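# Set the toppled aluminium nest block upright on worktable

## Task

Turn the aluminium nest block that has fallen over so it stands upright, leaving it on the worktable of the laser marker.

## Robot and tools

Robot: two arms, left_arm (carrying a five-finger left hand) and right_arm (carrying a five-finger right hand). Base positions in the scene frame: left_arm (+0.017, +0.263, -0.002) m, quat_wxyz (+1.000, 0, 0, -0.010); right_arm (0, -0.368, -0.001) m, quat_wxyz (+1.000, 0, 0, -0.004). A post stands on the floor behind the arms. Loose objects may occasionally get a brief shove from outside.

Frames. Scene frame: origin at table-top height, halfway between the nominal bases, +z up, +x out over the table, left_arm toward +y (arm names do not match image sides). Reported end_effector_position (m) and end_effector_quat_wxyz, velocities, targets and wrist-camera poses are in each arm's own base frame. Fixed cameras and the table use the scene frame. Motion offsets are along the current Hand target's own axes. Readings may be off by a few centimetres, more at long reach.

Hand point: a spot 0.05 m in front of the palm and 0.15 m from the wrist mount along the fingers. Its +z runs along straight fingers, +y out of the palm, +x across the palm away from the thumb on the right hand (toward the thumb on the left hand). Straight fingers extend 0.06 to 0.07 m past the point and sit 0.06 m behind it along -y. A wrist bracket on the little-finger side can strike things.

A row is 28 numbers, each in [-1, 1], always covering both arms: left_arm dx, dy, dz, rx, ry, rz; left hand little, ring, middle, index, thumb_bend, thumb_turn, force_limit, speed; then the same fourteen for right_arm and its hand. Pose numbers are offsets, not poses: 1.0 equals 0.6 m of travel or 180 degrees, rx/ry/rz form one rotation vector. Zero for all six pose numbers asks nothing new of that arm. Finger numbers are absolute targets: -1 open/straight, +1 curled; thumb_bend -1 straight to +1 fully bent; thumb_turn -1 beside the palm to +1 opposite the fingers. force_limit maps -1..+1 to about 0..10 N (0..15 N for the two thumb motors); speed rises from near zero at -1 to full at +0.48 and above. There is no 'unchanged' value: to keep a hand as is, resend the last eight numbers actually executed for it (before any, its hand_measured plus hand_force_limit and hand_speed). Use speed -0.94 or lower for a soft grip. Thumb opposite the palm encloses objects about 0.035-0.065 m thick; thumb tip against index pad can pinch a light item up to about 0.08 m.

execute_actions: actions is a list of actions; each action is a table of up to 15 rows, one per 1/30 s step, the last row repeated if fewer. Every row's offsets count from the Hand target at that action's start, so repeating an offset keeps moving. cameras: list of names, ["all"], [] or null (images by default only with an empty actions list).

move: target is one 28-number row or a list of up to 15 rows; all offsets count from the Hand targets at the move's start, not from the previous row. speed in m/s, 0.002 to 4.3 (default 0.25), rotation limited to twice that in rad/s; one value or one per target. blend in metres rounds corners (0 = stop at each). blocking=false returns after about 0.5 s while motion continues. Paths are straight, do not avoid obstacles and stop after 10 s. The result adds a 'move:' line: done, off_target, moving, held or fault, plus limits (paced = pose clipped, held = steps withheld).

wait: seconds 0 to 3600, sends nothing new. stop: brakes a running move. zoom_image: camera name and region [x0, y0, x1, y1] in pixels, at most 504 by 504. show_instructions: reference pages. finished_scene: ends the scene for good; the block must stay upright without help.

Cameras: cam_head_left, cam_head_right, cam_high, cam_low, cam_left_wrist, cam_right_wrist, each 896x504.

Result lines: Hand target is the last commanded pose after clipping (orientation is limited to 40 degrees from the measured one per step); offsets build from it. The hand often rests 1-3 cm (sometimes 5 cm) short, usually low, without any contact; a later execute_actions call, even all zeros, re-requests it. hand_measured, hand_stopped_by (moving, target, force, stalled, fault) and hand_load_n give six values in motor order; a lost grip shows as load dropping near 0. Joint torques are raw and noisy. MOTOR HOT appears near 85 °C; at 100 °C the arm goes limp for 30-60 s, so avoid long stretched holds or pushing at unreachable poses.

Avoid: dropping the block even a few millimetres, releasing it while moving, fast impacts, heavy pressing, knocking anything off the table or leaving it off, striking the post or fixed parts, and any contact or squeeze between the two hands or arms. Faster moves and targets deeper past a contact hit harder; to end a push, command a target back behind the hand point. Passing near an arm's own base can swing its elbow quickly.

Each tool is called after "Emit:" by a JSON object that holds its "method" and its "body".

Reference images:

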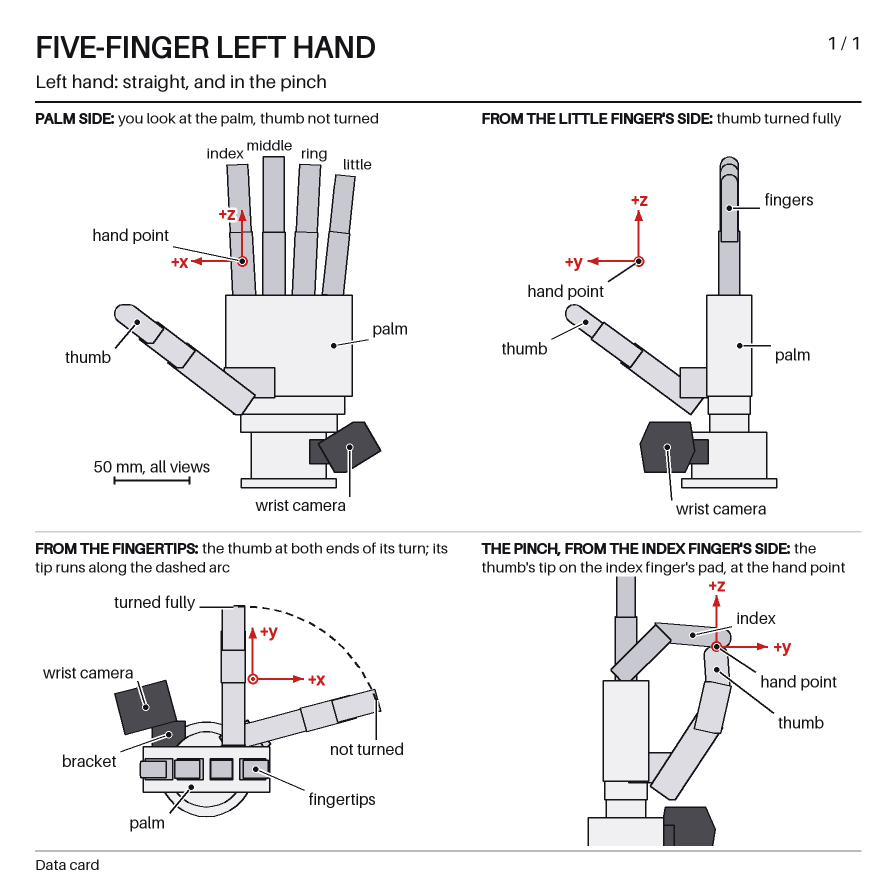

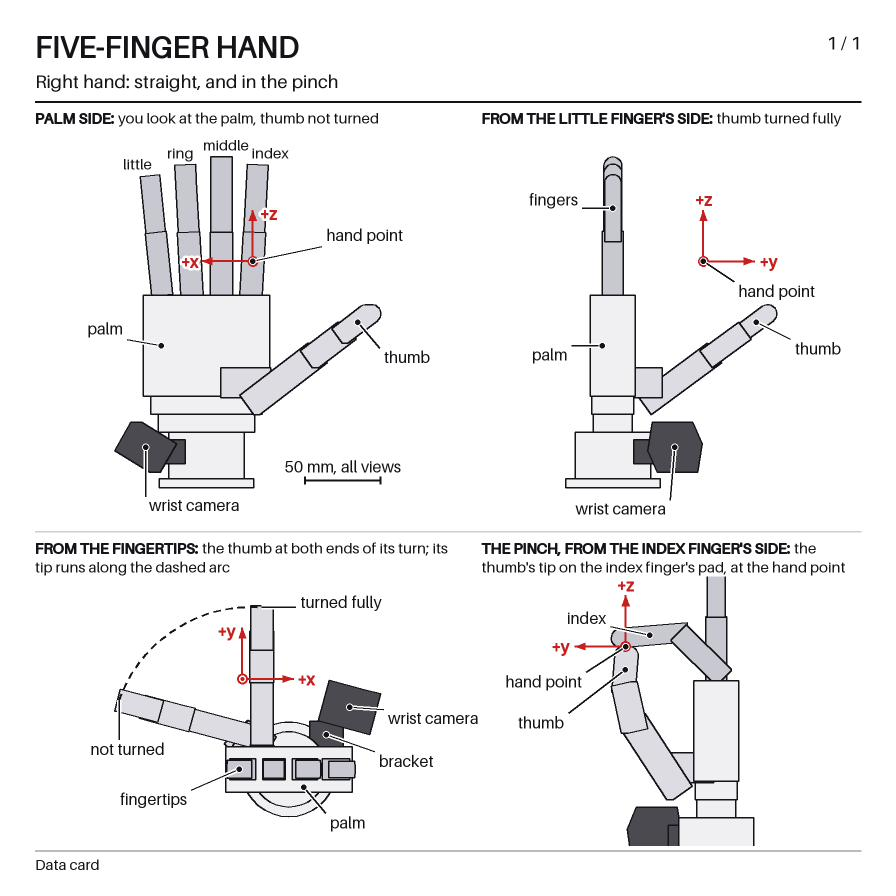

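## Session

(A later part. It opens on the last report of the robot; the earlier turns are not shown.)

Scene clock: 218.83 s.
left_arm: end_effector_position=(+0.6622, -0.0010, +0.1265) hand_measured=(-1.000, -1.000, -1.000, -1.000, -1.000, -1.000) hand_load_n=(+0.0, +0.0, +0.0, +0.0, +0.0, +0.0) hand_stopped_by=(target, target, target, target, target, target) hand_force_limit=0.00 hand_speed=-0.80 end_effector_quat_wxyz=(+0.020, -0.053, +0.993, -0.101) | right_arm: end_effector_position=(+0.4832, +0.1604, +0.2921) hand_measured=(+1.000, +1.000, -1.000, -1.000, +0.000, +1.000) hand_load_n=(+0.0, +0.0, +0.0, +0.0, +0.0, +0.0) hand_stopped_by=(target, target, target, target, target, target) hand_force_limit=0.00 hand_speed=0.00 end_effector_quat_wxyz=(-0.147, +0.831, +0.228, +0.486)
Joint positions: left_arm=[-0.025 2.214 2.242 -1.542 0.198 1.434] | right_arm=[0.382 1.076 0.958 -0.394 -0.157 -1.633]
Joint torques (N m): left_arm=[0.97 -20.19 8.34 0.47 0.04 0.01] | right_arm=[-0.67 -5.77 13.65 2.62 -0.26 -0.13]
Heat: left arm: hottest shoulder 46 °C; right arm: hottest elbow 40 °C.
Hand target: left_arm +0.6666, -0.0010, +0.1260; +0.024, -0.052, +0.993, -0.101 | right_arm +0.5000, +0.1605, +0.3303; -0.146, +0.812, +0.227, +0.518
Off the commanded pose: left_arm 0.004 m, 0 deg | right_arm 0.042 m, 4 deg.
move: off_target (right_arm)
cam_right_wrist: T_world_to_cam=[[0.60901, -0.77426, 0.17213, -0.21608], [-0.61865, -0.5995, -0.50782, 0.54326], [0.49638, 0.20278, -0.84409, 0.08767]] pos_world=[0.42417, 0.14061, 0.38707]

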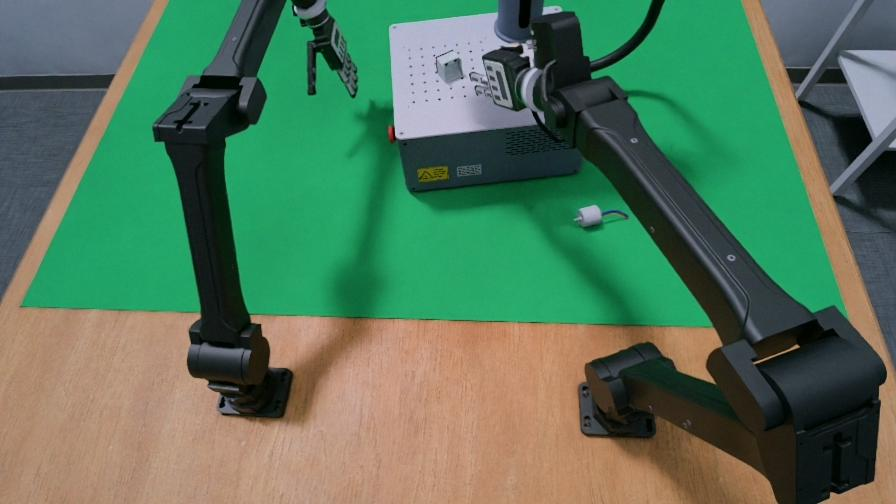

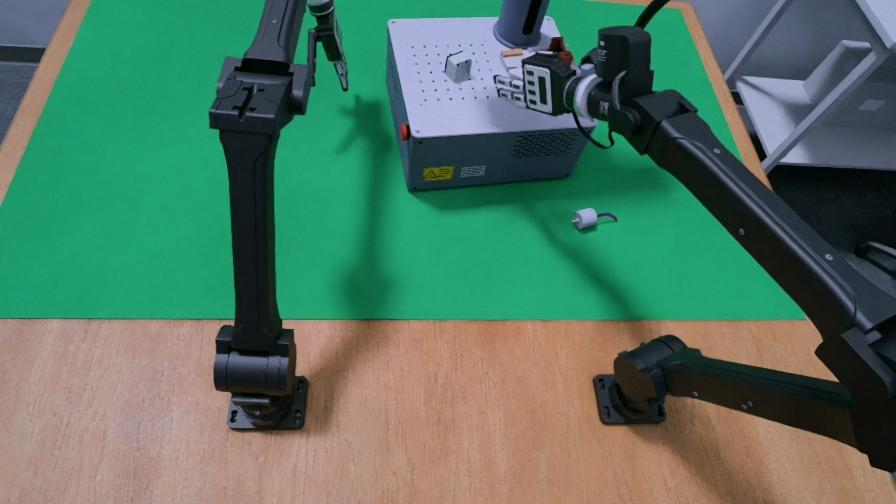

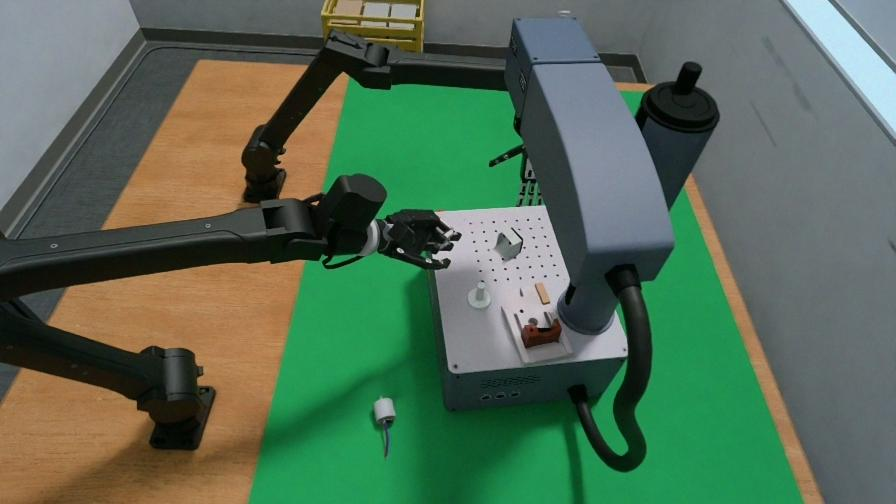

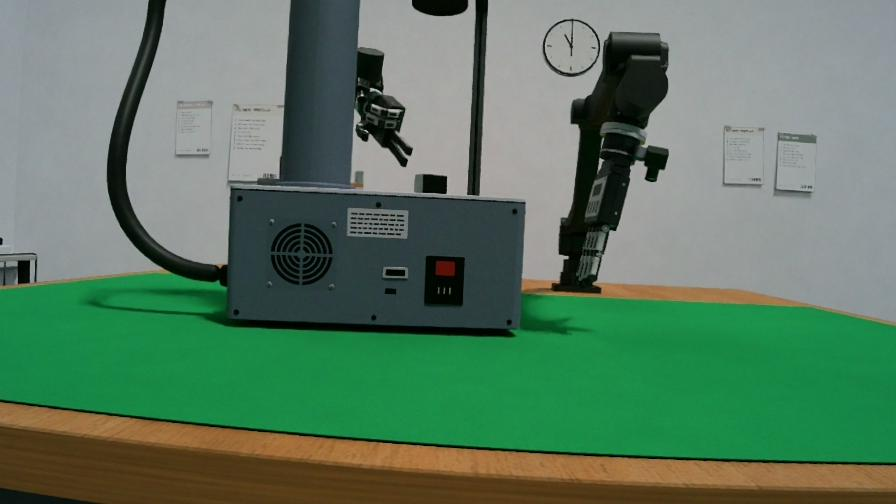

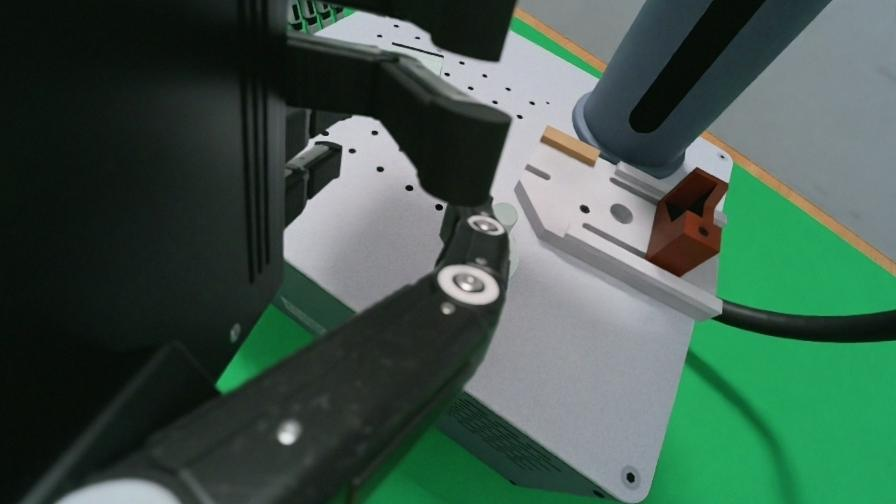

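Emit:
{"method": "move", "body": {"target": [0,0,0,0,0,0,-1,-1,-1,-1,-1,-1,0,-0.8,-0.0285,0.0277,0.1565,0.0132,0.019,-0.0068,1,1,0,-1,0,1,0,0], "cameras": ["cam_head_left","cam_head_right","cam_high","cam_low"], "speed": 0.15}}

Scene clock: 345.20 s.
left_arm: end_effector_position=(+0.6622, -0.0010, +0.1265) hand_measured=(-1.000, -1.000, -1.000, -1.000, -1.000, -1.000) hand_load_n=(+0.0, +0.0, +0.0, +0.0, +0.0, +0.0) hand_stopped_by=(target, target, target, target, target, target) hand_force_limit=0.00 hand_speed=-0.80 end_effector_quat_wxyz=(+0.020, -0.053, +0.993, -0.101) | right_arm: end_effector_position=(+0.5553, +0.1864, +0.2402) hand_measured=(+1.000, +1.000, +0.000, -1.000, +0.000, +1.000) hand_load_n=(+0.0, +0.0, +0.0, +0.0, +0.0, +0.5) hand_stopped_by=(target, target, target, target, target, target) hand_force_limit=0.00 hand_speed=0.00 end_effector_quat_wxyz=(-0.167, +0.809, +0.242, +0.509)
Joint positions: left_arm=[-0.025 2.214 2.242 -1.542 0.198 1.434] | right_arm=[0.353 1.305 0.96 -0.108 -0.229 -1.656]
Joint torques (N m): left_arm=[-0.38 -19.37 8.05 0.36 0.13 -0.05] | right_arm=[-0.62 -8.29 13.03 2.62 -0.28 -0.11]
Motor temperatures (°C): left_arm=[34 48 42 29 31 30] | right_arm=[35 36 61 33 32 29]
Heat: left arm: hottest shoulder 48 °C; right arm: hottest elbow 61 °C.
Hand target: left_arm +0.6666, -0.0010, +0.1260; +0.024, -0.052, +0.993, -0.101 | right_arm +0.5752, +0.1868, +0.2750; -0.164, +0.790, +0.242, +0.538
Off the commanded pose: left_arm 0.004 m, 0 deg | right_arm 0.040 m, 4 deg.
move: off_target (right_arm)

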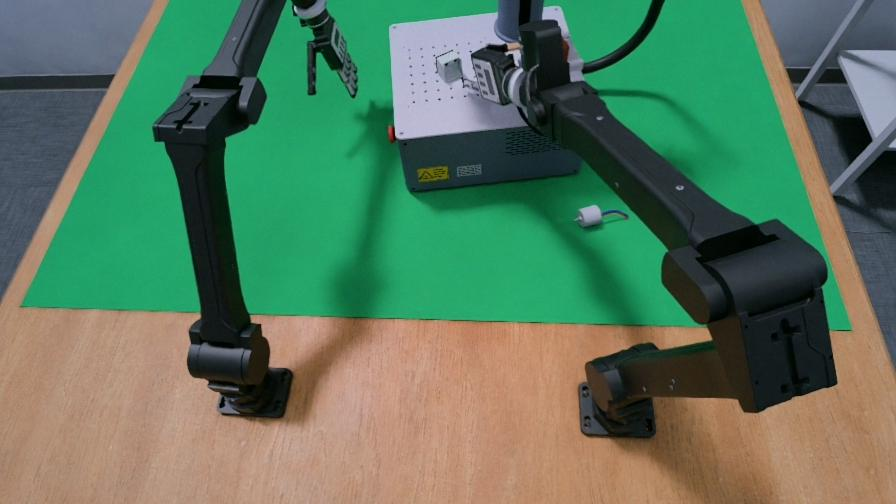

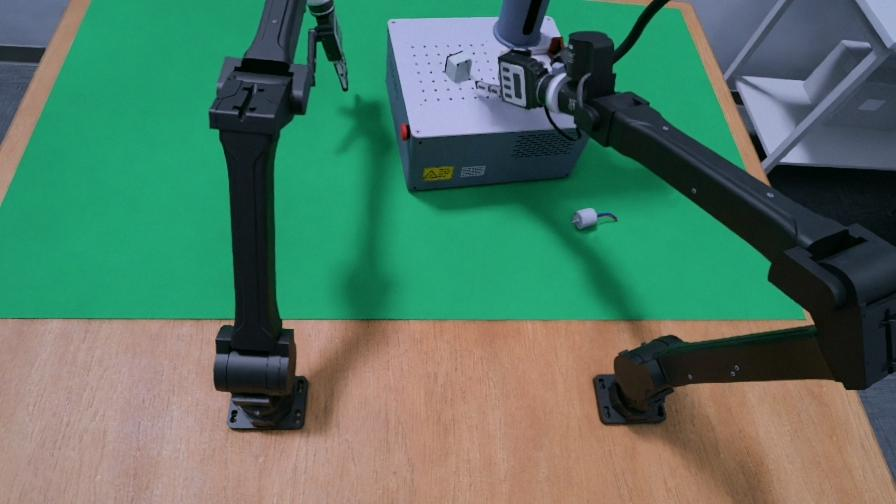

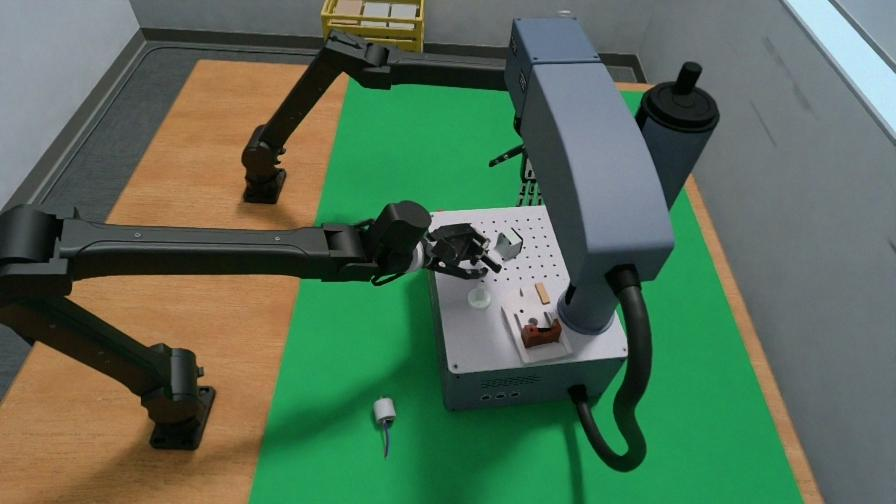

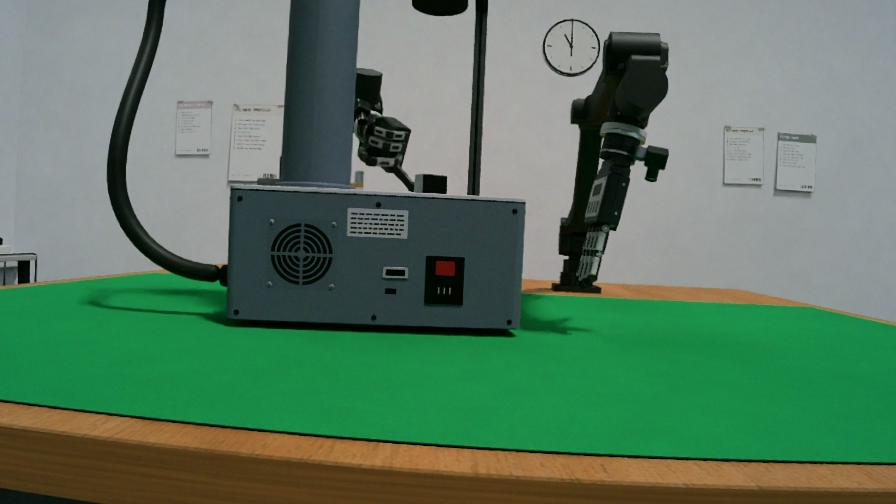

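Emit:
{"method": "zoom_image", "body": {"camera": "cam_head_right", "region": [430, 40, 520, 110]}}

Emit:
{"method": "zoom_image", "body": {"camera": "cam_head_left", "region": [420, 40, 510, 110]}}

Emit:
{"method": "zoom_image", "body": {"camera": "cam_high", "region": [440, 210, 540, 290]}}

Emit:
{"method": "zoom_image", "body": {"camera": "cam_low", "region": [370, 130, 460, 200]}}

Scaled by 5.600.

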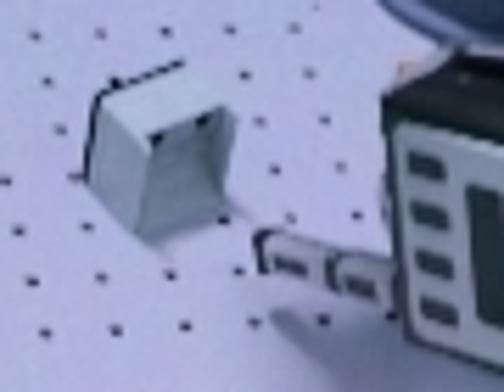

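Scaled by 5.600.

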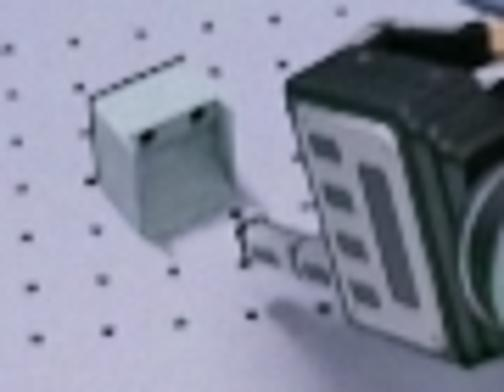

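Scaled by 5.040.

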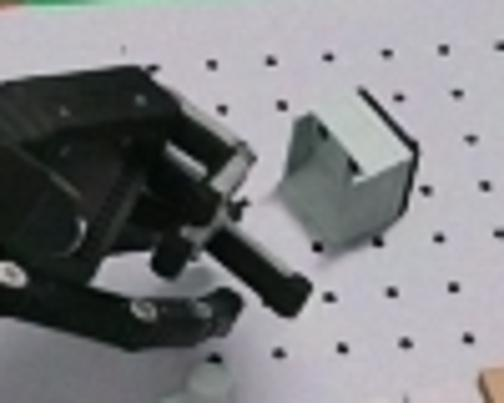

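Scaled by 5.600.

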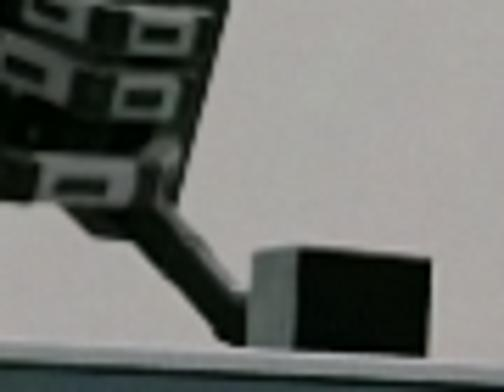

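Emit:
{"method": "move", "body": {"target": [0,0,0,0,0,0,-1,-1,-1,-1,-1,-1,0,-0.8,0.0112,0.0105,0.0645,0,0,0,1,1,0,-1,0,1,0,0], "cameras": ["cam_head_left","cam_head_right","cam_high","cam_low"], "speed": 0.1}}

Emit:
{"method": "zoom_image", "body": {"camera": "cam_head_right", "region": [430, 40, 520, 110]}}

Emit:
{"method": "zoom_image", "body": {"camera": "cam_head_left", "region": [420, 40, 510, 110]}}

Emit:
{"method": "zoom_image", "body": {"camera": "cam_high", "region": [440, 210, 540, 290]}}

Emit:
{"method": "zoom_image", "body": {"camera": "cam_low", "region": [370, 130, 460, 200]}}

Scene clock: 368.20 s.
left_arm: end_effector_position=(+0.6622, -0.0010, +0.1265) hand_measured=(-1.000, -1.000, -1.000, -1.000, -1.000, -1.000) hand_load_n=(+0.0, +0.0, +0.0, -0.5, +0.0, +0.0) hand_stopped_by=(target, target, target, target, target, target) hand_force_limit=0.00 hand_speed=-0.80 end_effector_quat_wxyz=(+0.020, -0.053, +0.993, -0.101) | right_arm: end_effector_position=(+0.5919, +0.1997, +0.2356) hand_measured=(+1.000, +1.000, +0.000, -1.000, +0.000, +1.000) hand_load_n=(+0.0, +0.0, +0.0, +0.5, +0.0, +0.0) hand_stopped_by=(target, target, target, target, target, target) hand_force_limit=0.00 hand_speed=0.00 end_effector_quat_wxyz=(-0.166, +0.807, +0.242, +0.512)
Joint positions: left_arm=[-0.025 2.214 2.242 -1.542 0.198 1.434] | right_arm=[0.353 1.411 1.045 -0.081 -0.228 -1.656]
Joint torques (N m): left_arm=[0.44 -18.78 8.32 0.62 0.07 -0.04] | right_arm=[-0.03 -9.29 12.89 2.62 -0.04 -0.07]
Motor temperatures (°C): left_arm=[33 48 42 29 31 30] | right_arm=[35 36 56 33 32 29]
Heat: left arm: hottest shoulder 48 °C; right arm: hottest elbow 56 °C.
Hand target: left_arm +0.6666, -0.0010, +0.1260; +0.024, -0.052, +0.993, -0.101 | right_arm +0.6107, +0.2031, +0.2670; -0.164, +0.790, +0.242, +0.538
Off the commanded pose: left_arm 0.004 m, 0 deg | right_arm 0.037 m, 4 deg.
move: off_target (right_arm)

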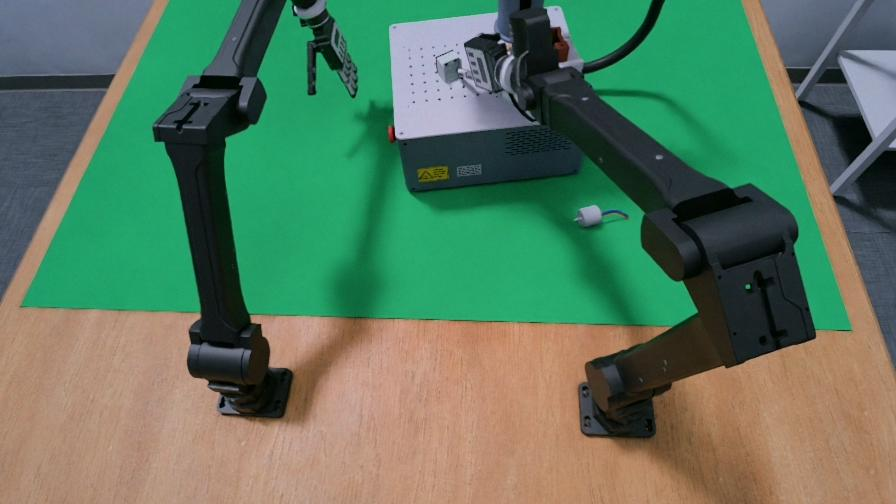

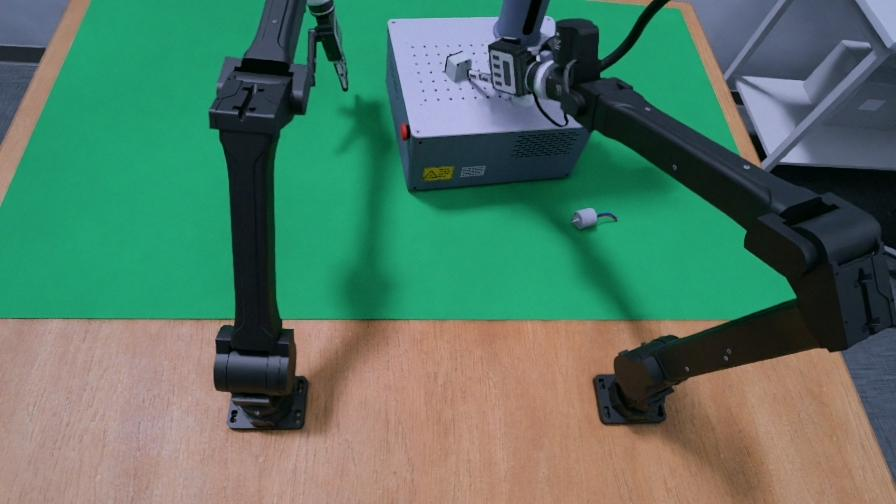

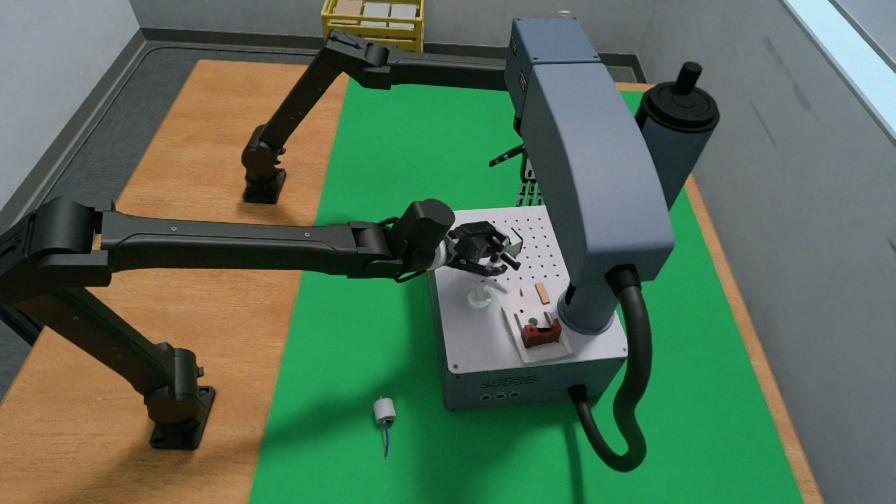

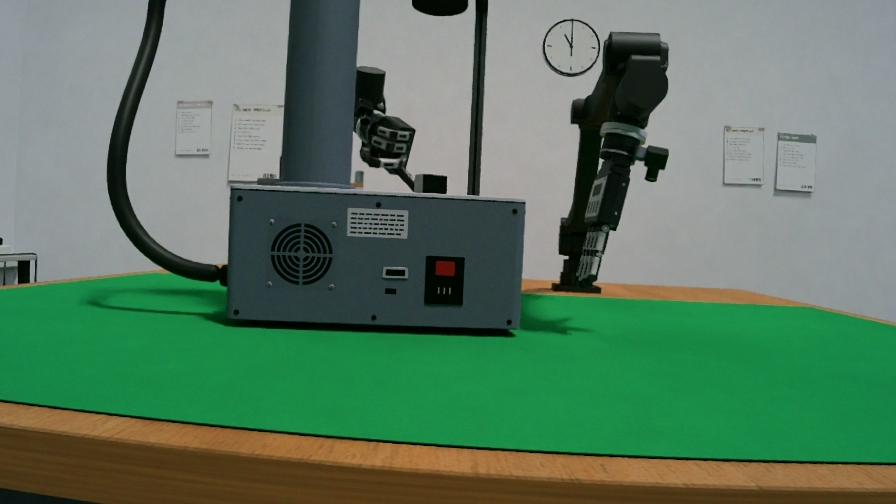

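Scaled by 5.600.

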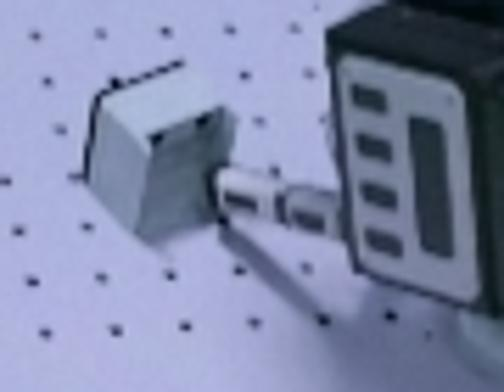

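Scaled by 5.600.

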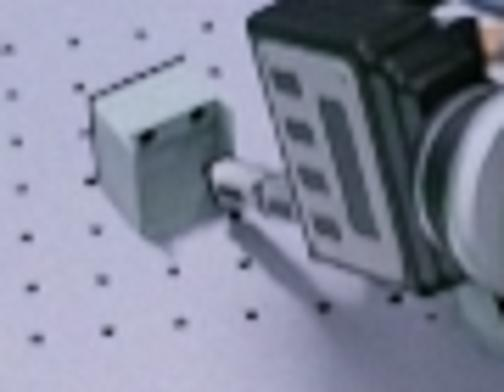

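Scaled by 5.040.

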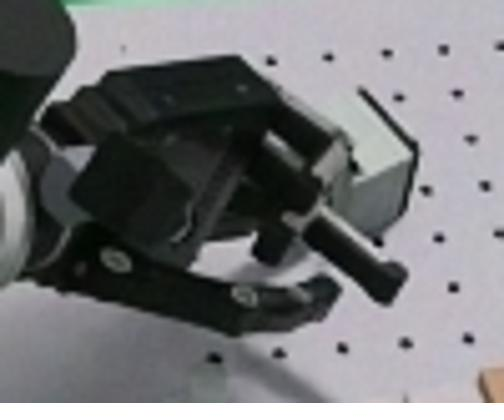

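Scaled by 5.600.

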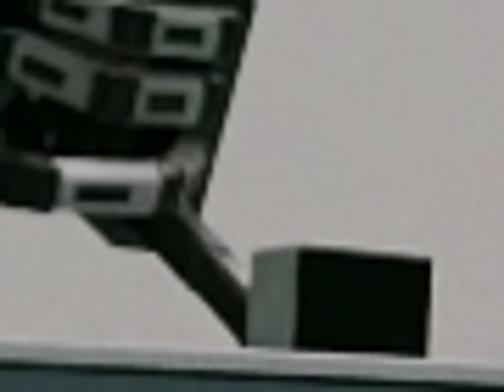

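Emit:
{"method": "move", "body": {"target": [0,0,0,0,0,0,-1,-1,-1,-1,-1,-1,0,-0.8,0.0075,0.0005,0.0508,0,0,0,1,1,0,-1,0,1,0,0], "cameras": ["cam_head_left","cam_head_right","cam_high","cam_low"], "speed": 0.06}}

Emit:
{"method": "zoom_image", "body": {"camera": "cam_head_right", "region": [430, 40, 520, 110]}}

Emit:
{"method": "zoom_image", "body": {"camera": "cam_head_left", "region": [420, 40, 510, 110]}}

Emit:
{"method": "zoom_image", "body": {"camera": "cam_high", "region": [440, 210, 540, 290]}}

Emit:
{"method": "zoom_image", "body": {"camera": "cam_low", "region": [370, 130, 460, 200]}}

Scene clock: 379.90 s.
left_arm: end_effector_position=(+0.6622, -0.0010, +0.1265) hand_measured=(-1.000, -1.000, -1.000, -1.000, -1.000, -1.000) hand_load_n=(+0.0, +0.0, +0.0, +0.0, +0.0, +0.0) hand_stopped_by=(target, target, target, target, target, target) hand_force_limit=0.00 hand_speed=-0.80 end_effector_quat_wxyz=(+0.020, -0.053, +0.993, -0.101) | right_arm: end_effector_position=(+0.6186, +0.2070, +0.2327) hand_measured=(+1.000, +1.000, +0.000, -1.000, +0.000, +1.000) hand_load_n=(+0.0, +0.0, +0.0, +0.0, +0.0, +0.0) hand_stopped_by=(target, target, target, target, target, target) hand_force_limit=0.00 hand_speed=0.00 end_effector_quat_wxyz=(-0.162, +0.807, +0.239, +0.515)
Joint positions: left_arm=[-0.025 2.214 2.242 -1.542 0.198 1.434] | right_arm=[0.353 1.484 1.11 -0.067 -0.216 -1.656]
Joint torques (N m): left_arm=[0.32 -18.96 8.14 0.16 0.12 0] | right_arm=[1.26 -9.88 12.98 2.63 0 -0.01]
Motor temperatures (°C): left_arm=[33 48 42 29 31 30] | right_arm=[35 36 57 33 32 29]
Heat: left arm: hottest shoulder 48 °C; right arm: hottest elbow 57 °C.
Hand target: left_arm +0.6666, -0.0010, +0.1260; +0.024, -0.052, +0.993, -0.101 | right_arm +0.6357, +0.2196, +0.2600; -0.164, +0.790, +0.242, +0.538
Off the commanded pose: left_arm 0.004 m, 0 deg | right_arm 0.035 m, 3 deg.
move: off_target (right_arm)

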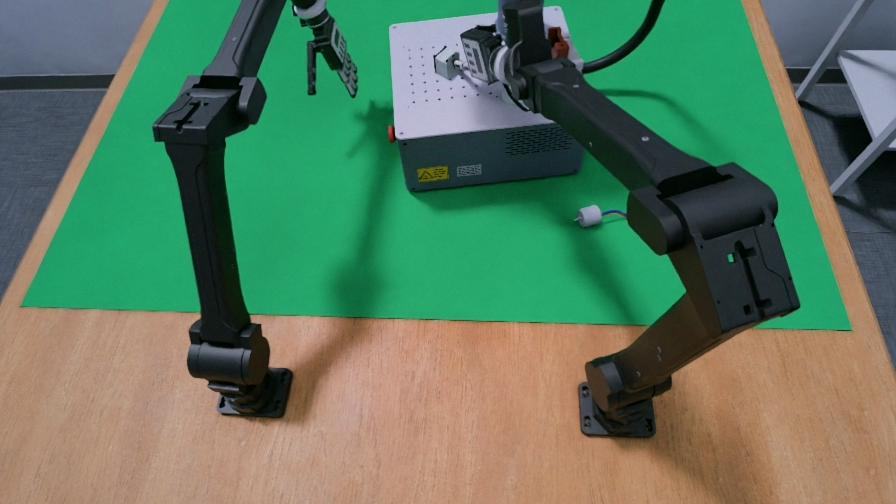

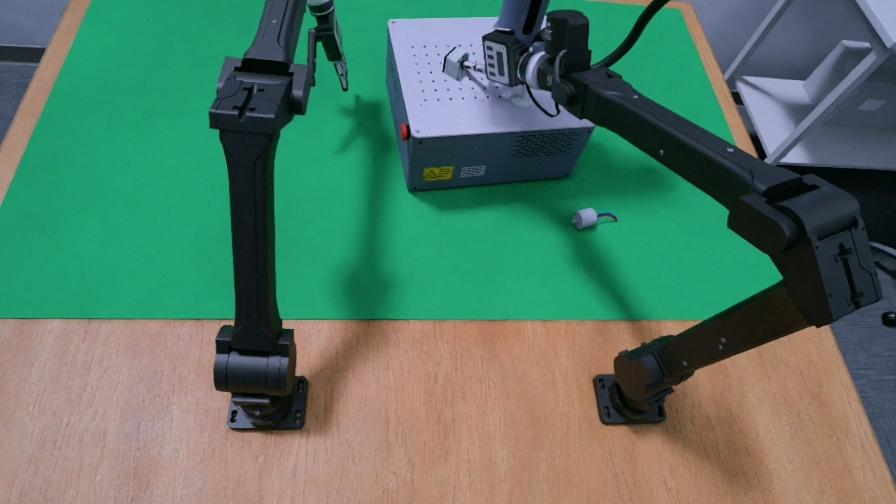

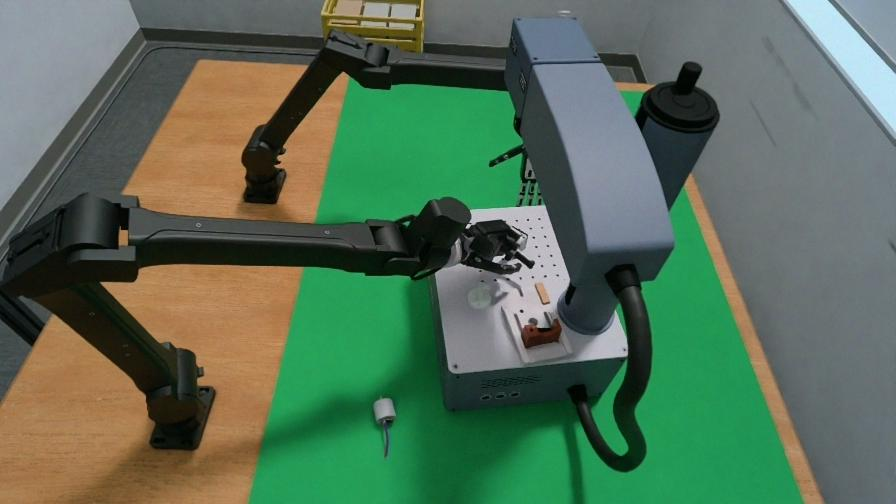

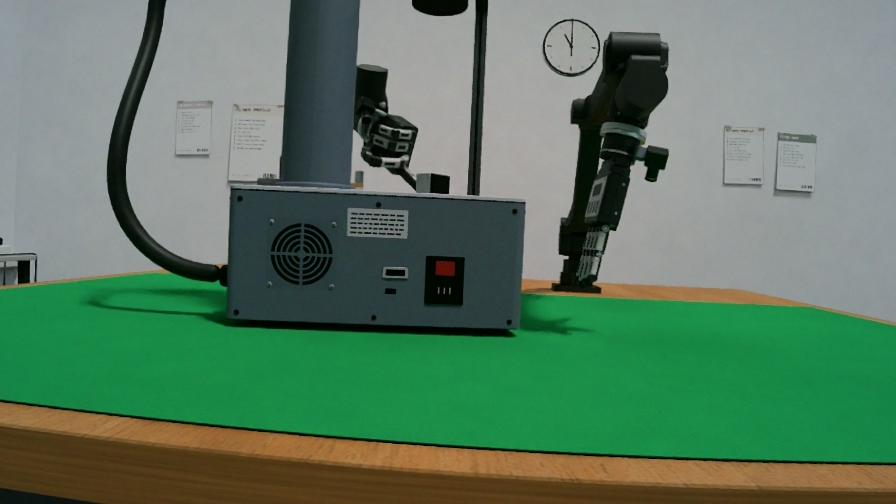

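Scaled by 5.600.

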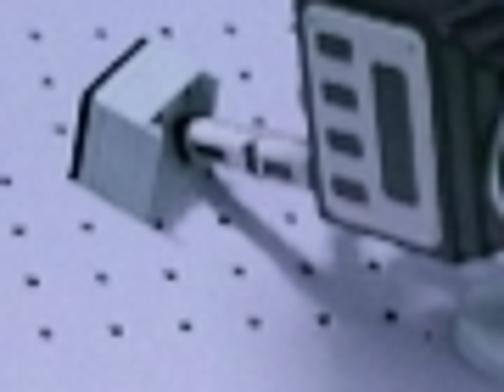

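Scaled by 5.600.

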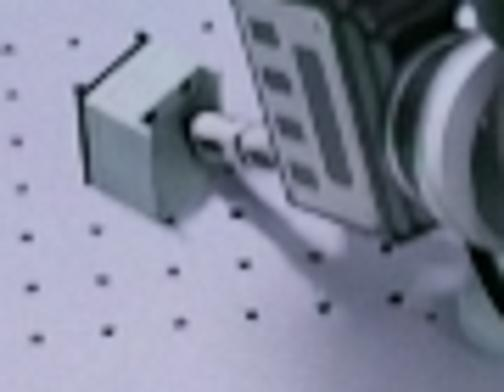

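Scaled by 5.040.

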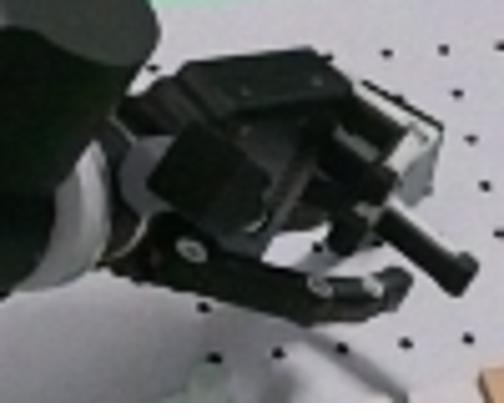

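Scaled by 5.600.

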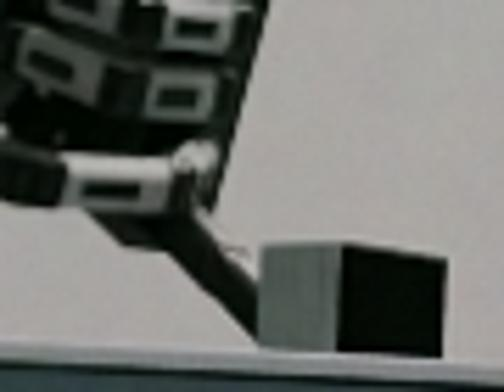

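Emit:
{"method": "move", "body": {"target": [[0,0,0,0,0,0,-1,-1,-1,-1,-1,-1,0,-0.8,-0.0213,-0.0005,-0.0995,0,0,0,1,1,0,-1,0,1,0,0],[0,0,0,0,0,0,-1,-1,-1,-1,-1,-1,0,-0.8,0.0422,-0.2435,-0.0752,0,0,0,-1,-1,-1,-1,-1,-1,0,0]], "cameras": ["cam_head_left","cam_head_right","cam_high","cam_low","cam_right_wrist"], "speed": 0.1}}

Emit:
{"method": "zoom_image", "body": {"camera": "cam_right_wrist", "region": [350, 0, 896, 504]}}

Scene clock: 425.77 s.
left_arm: end_effector_position=(+0.6622, -0.0010, +0.1265) hand_measured=(-1.000, -1.000, -1.000, -1.000, -1.000, -1.000) hand_load_n=(+0.0, +0.0, +0.0, +0.0, +0.0, +0.0) hand_stopped_by=(target, target, target, target, target, target) hand_force_limit=0.00 hand_speed=-0.80 end_effector_quat_wxyz=(+0.020, -0.053, +0.993, -0.101) | right_arm: end_effector_position=(+0.5179, +0.3121, +0.2785) hand_measured=(-1.000, -1.000, -1.000, -1.000, -1.000, -1.000) hand_load_n=(+0.0, +0.0, +0.0, +0.0, +0.0, +0.0) hand_stopped_by=(target, target, target, target, target, target) hand_force_limit=0.00 hand_speed=0.00 end_effector_quat_wxyz=(-0.157, +0.797, +0.247, +0.528)
Joint positions: left_arm=[-0.025 2.214 2.242 -1.542 0.198 1.434] | right_arm=[0.664 1.343 1.071 -0.134 0.068 -1.553]
Joint torques (N m): left_arm=[0.32 -19.72 8.08 0.39 0.11 0.02] | right_arm=[0.85 -8.35 13.16 1.7 0.08 0.1]
Motor temperatures (°C): left_arm=[33 48 42 29 31 30] | right_arm=[35 37 57 33 32 29]
Heat: left arm: hottest shoulder 48 °C; right arm: hottest elbow 57 °C.
Hand target: left_arm +0.6666, -0.0010, +0.1260; +0.024, -0.052, +0.993, -0.101 | right_arm +0.5268, +0.3226, +0.3000; -0.164, +0.790, +0.242, +0.538
Off the commanded pose: left_arm 0.004 m, 0 deg | right_arm 0.026 m, 2 deg.
move: off_target (right_arm); target 2's new numbers were sent with right_arm's hand 0.025 m and 2 deg from that target
cam_right_wrist: T_world_to_cam=[[0.62266, -0.75255, 0.21438, -0.14312], [-0.53635, -0.60996, -0.58333, 0.63041], [0.56975, 0.24824, -0.78343, -0.04077]] pos_world=[0.45047, 0.28693, 0.36648]

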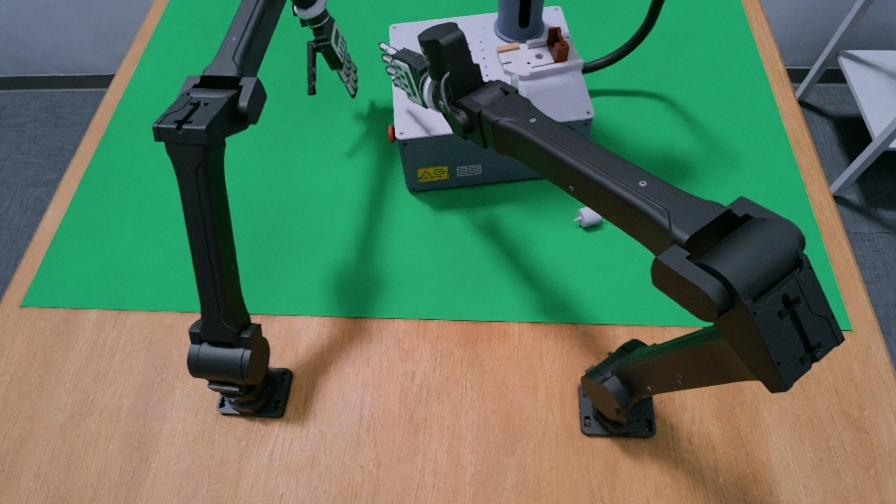

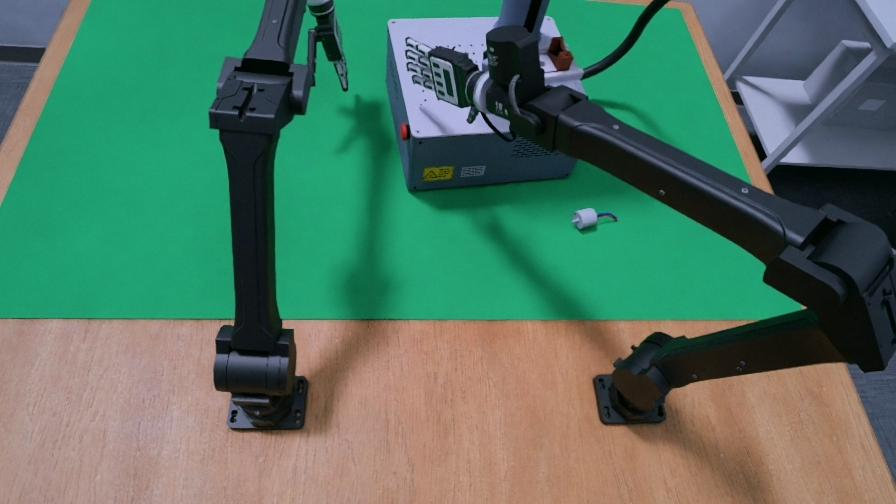

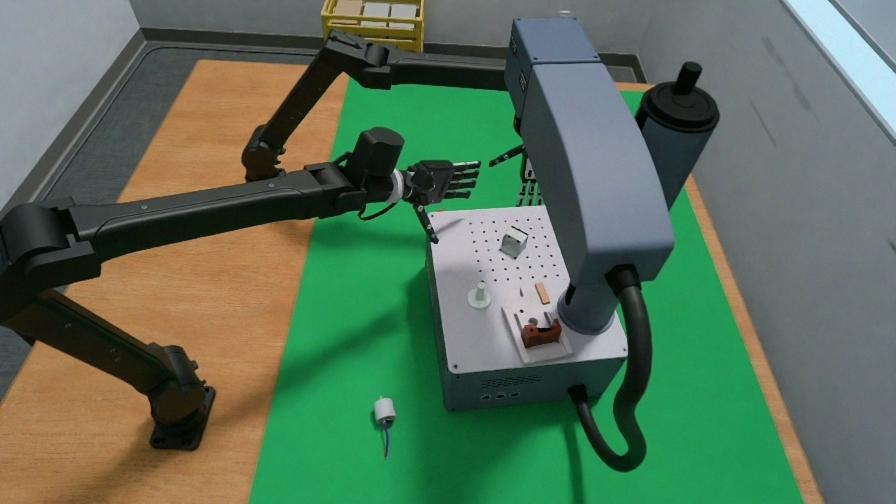

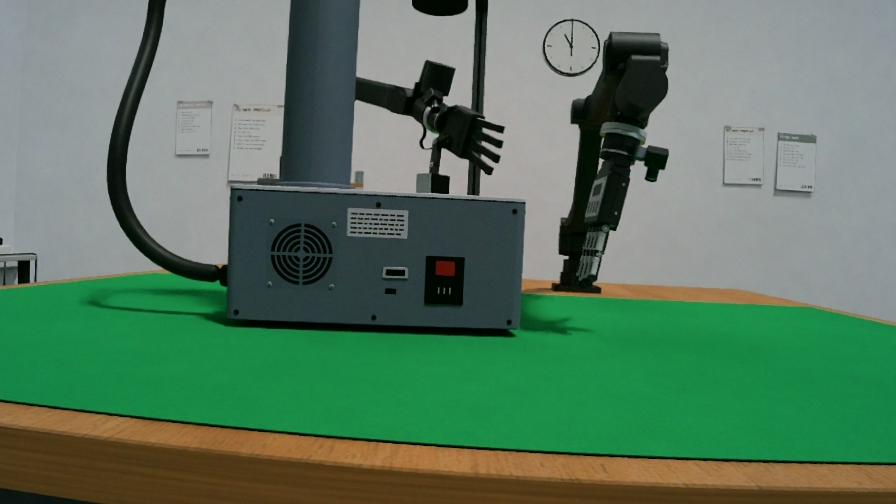

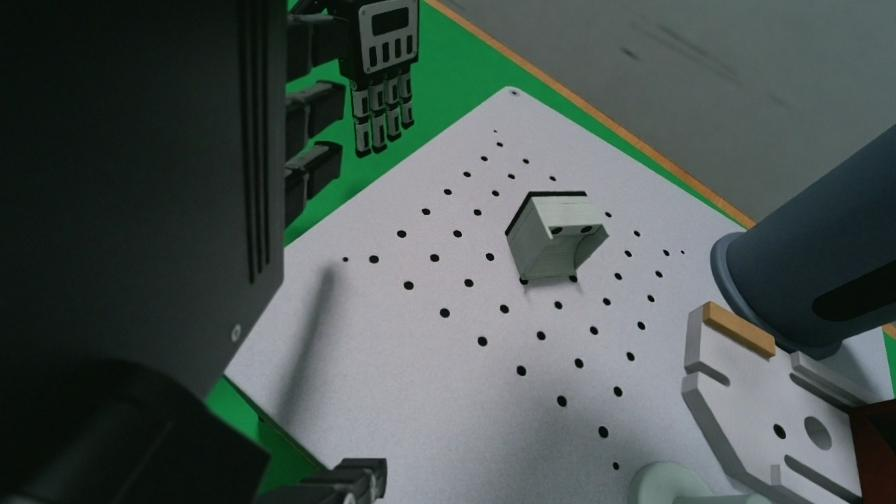

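Region (350, 0, 896, 504) is 546x504 pixels. A region can be at most 504 by 504 pixels.

Emit:
{"method": "zoom_image", "body": {"camera": "cam_right_wrist", "region": [480, 160, 640, 310]}}

Emit:
{"method": "zoom_image", "body": {"camera": "cam_high", "region": [470, 205, 550, 285]}}

Scaled by 3.150.

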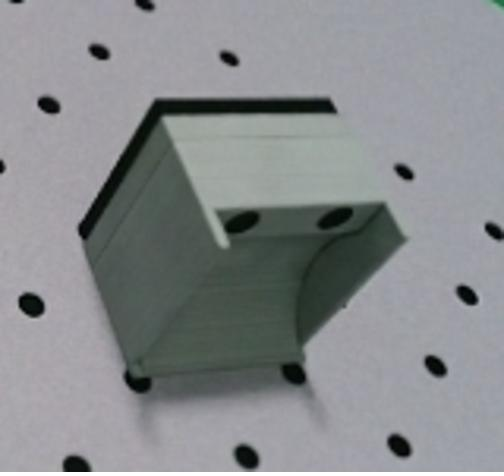

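Scaled by 6.300.

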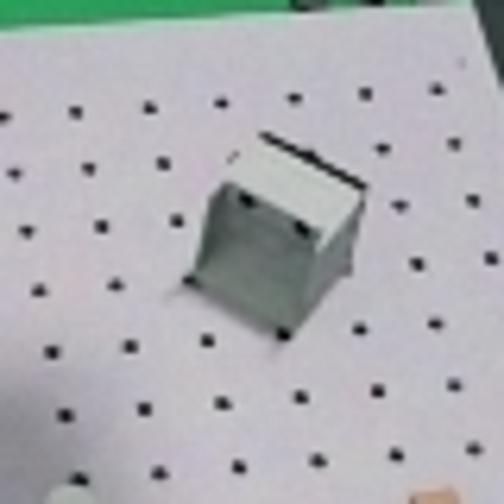

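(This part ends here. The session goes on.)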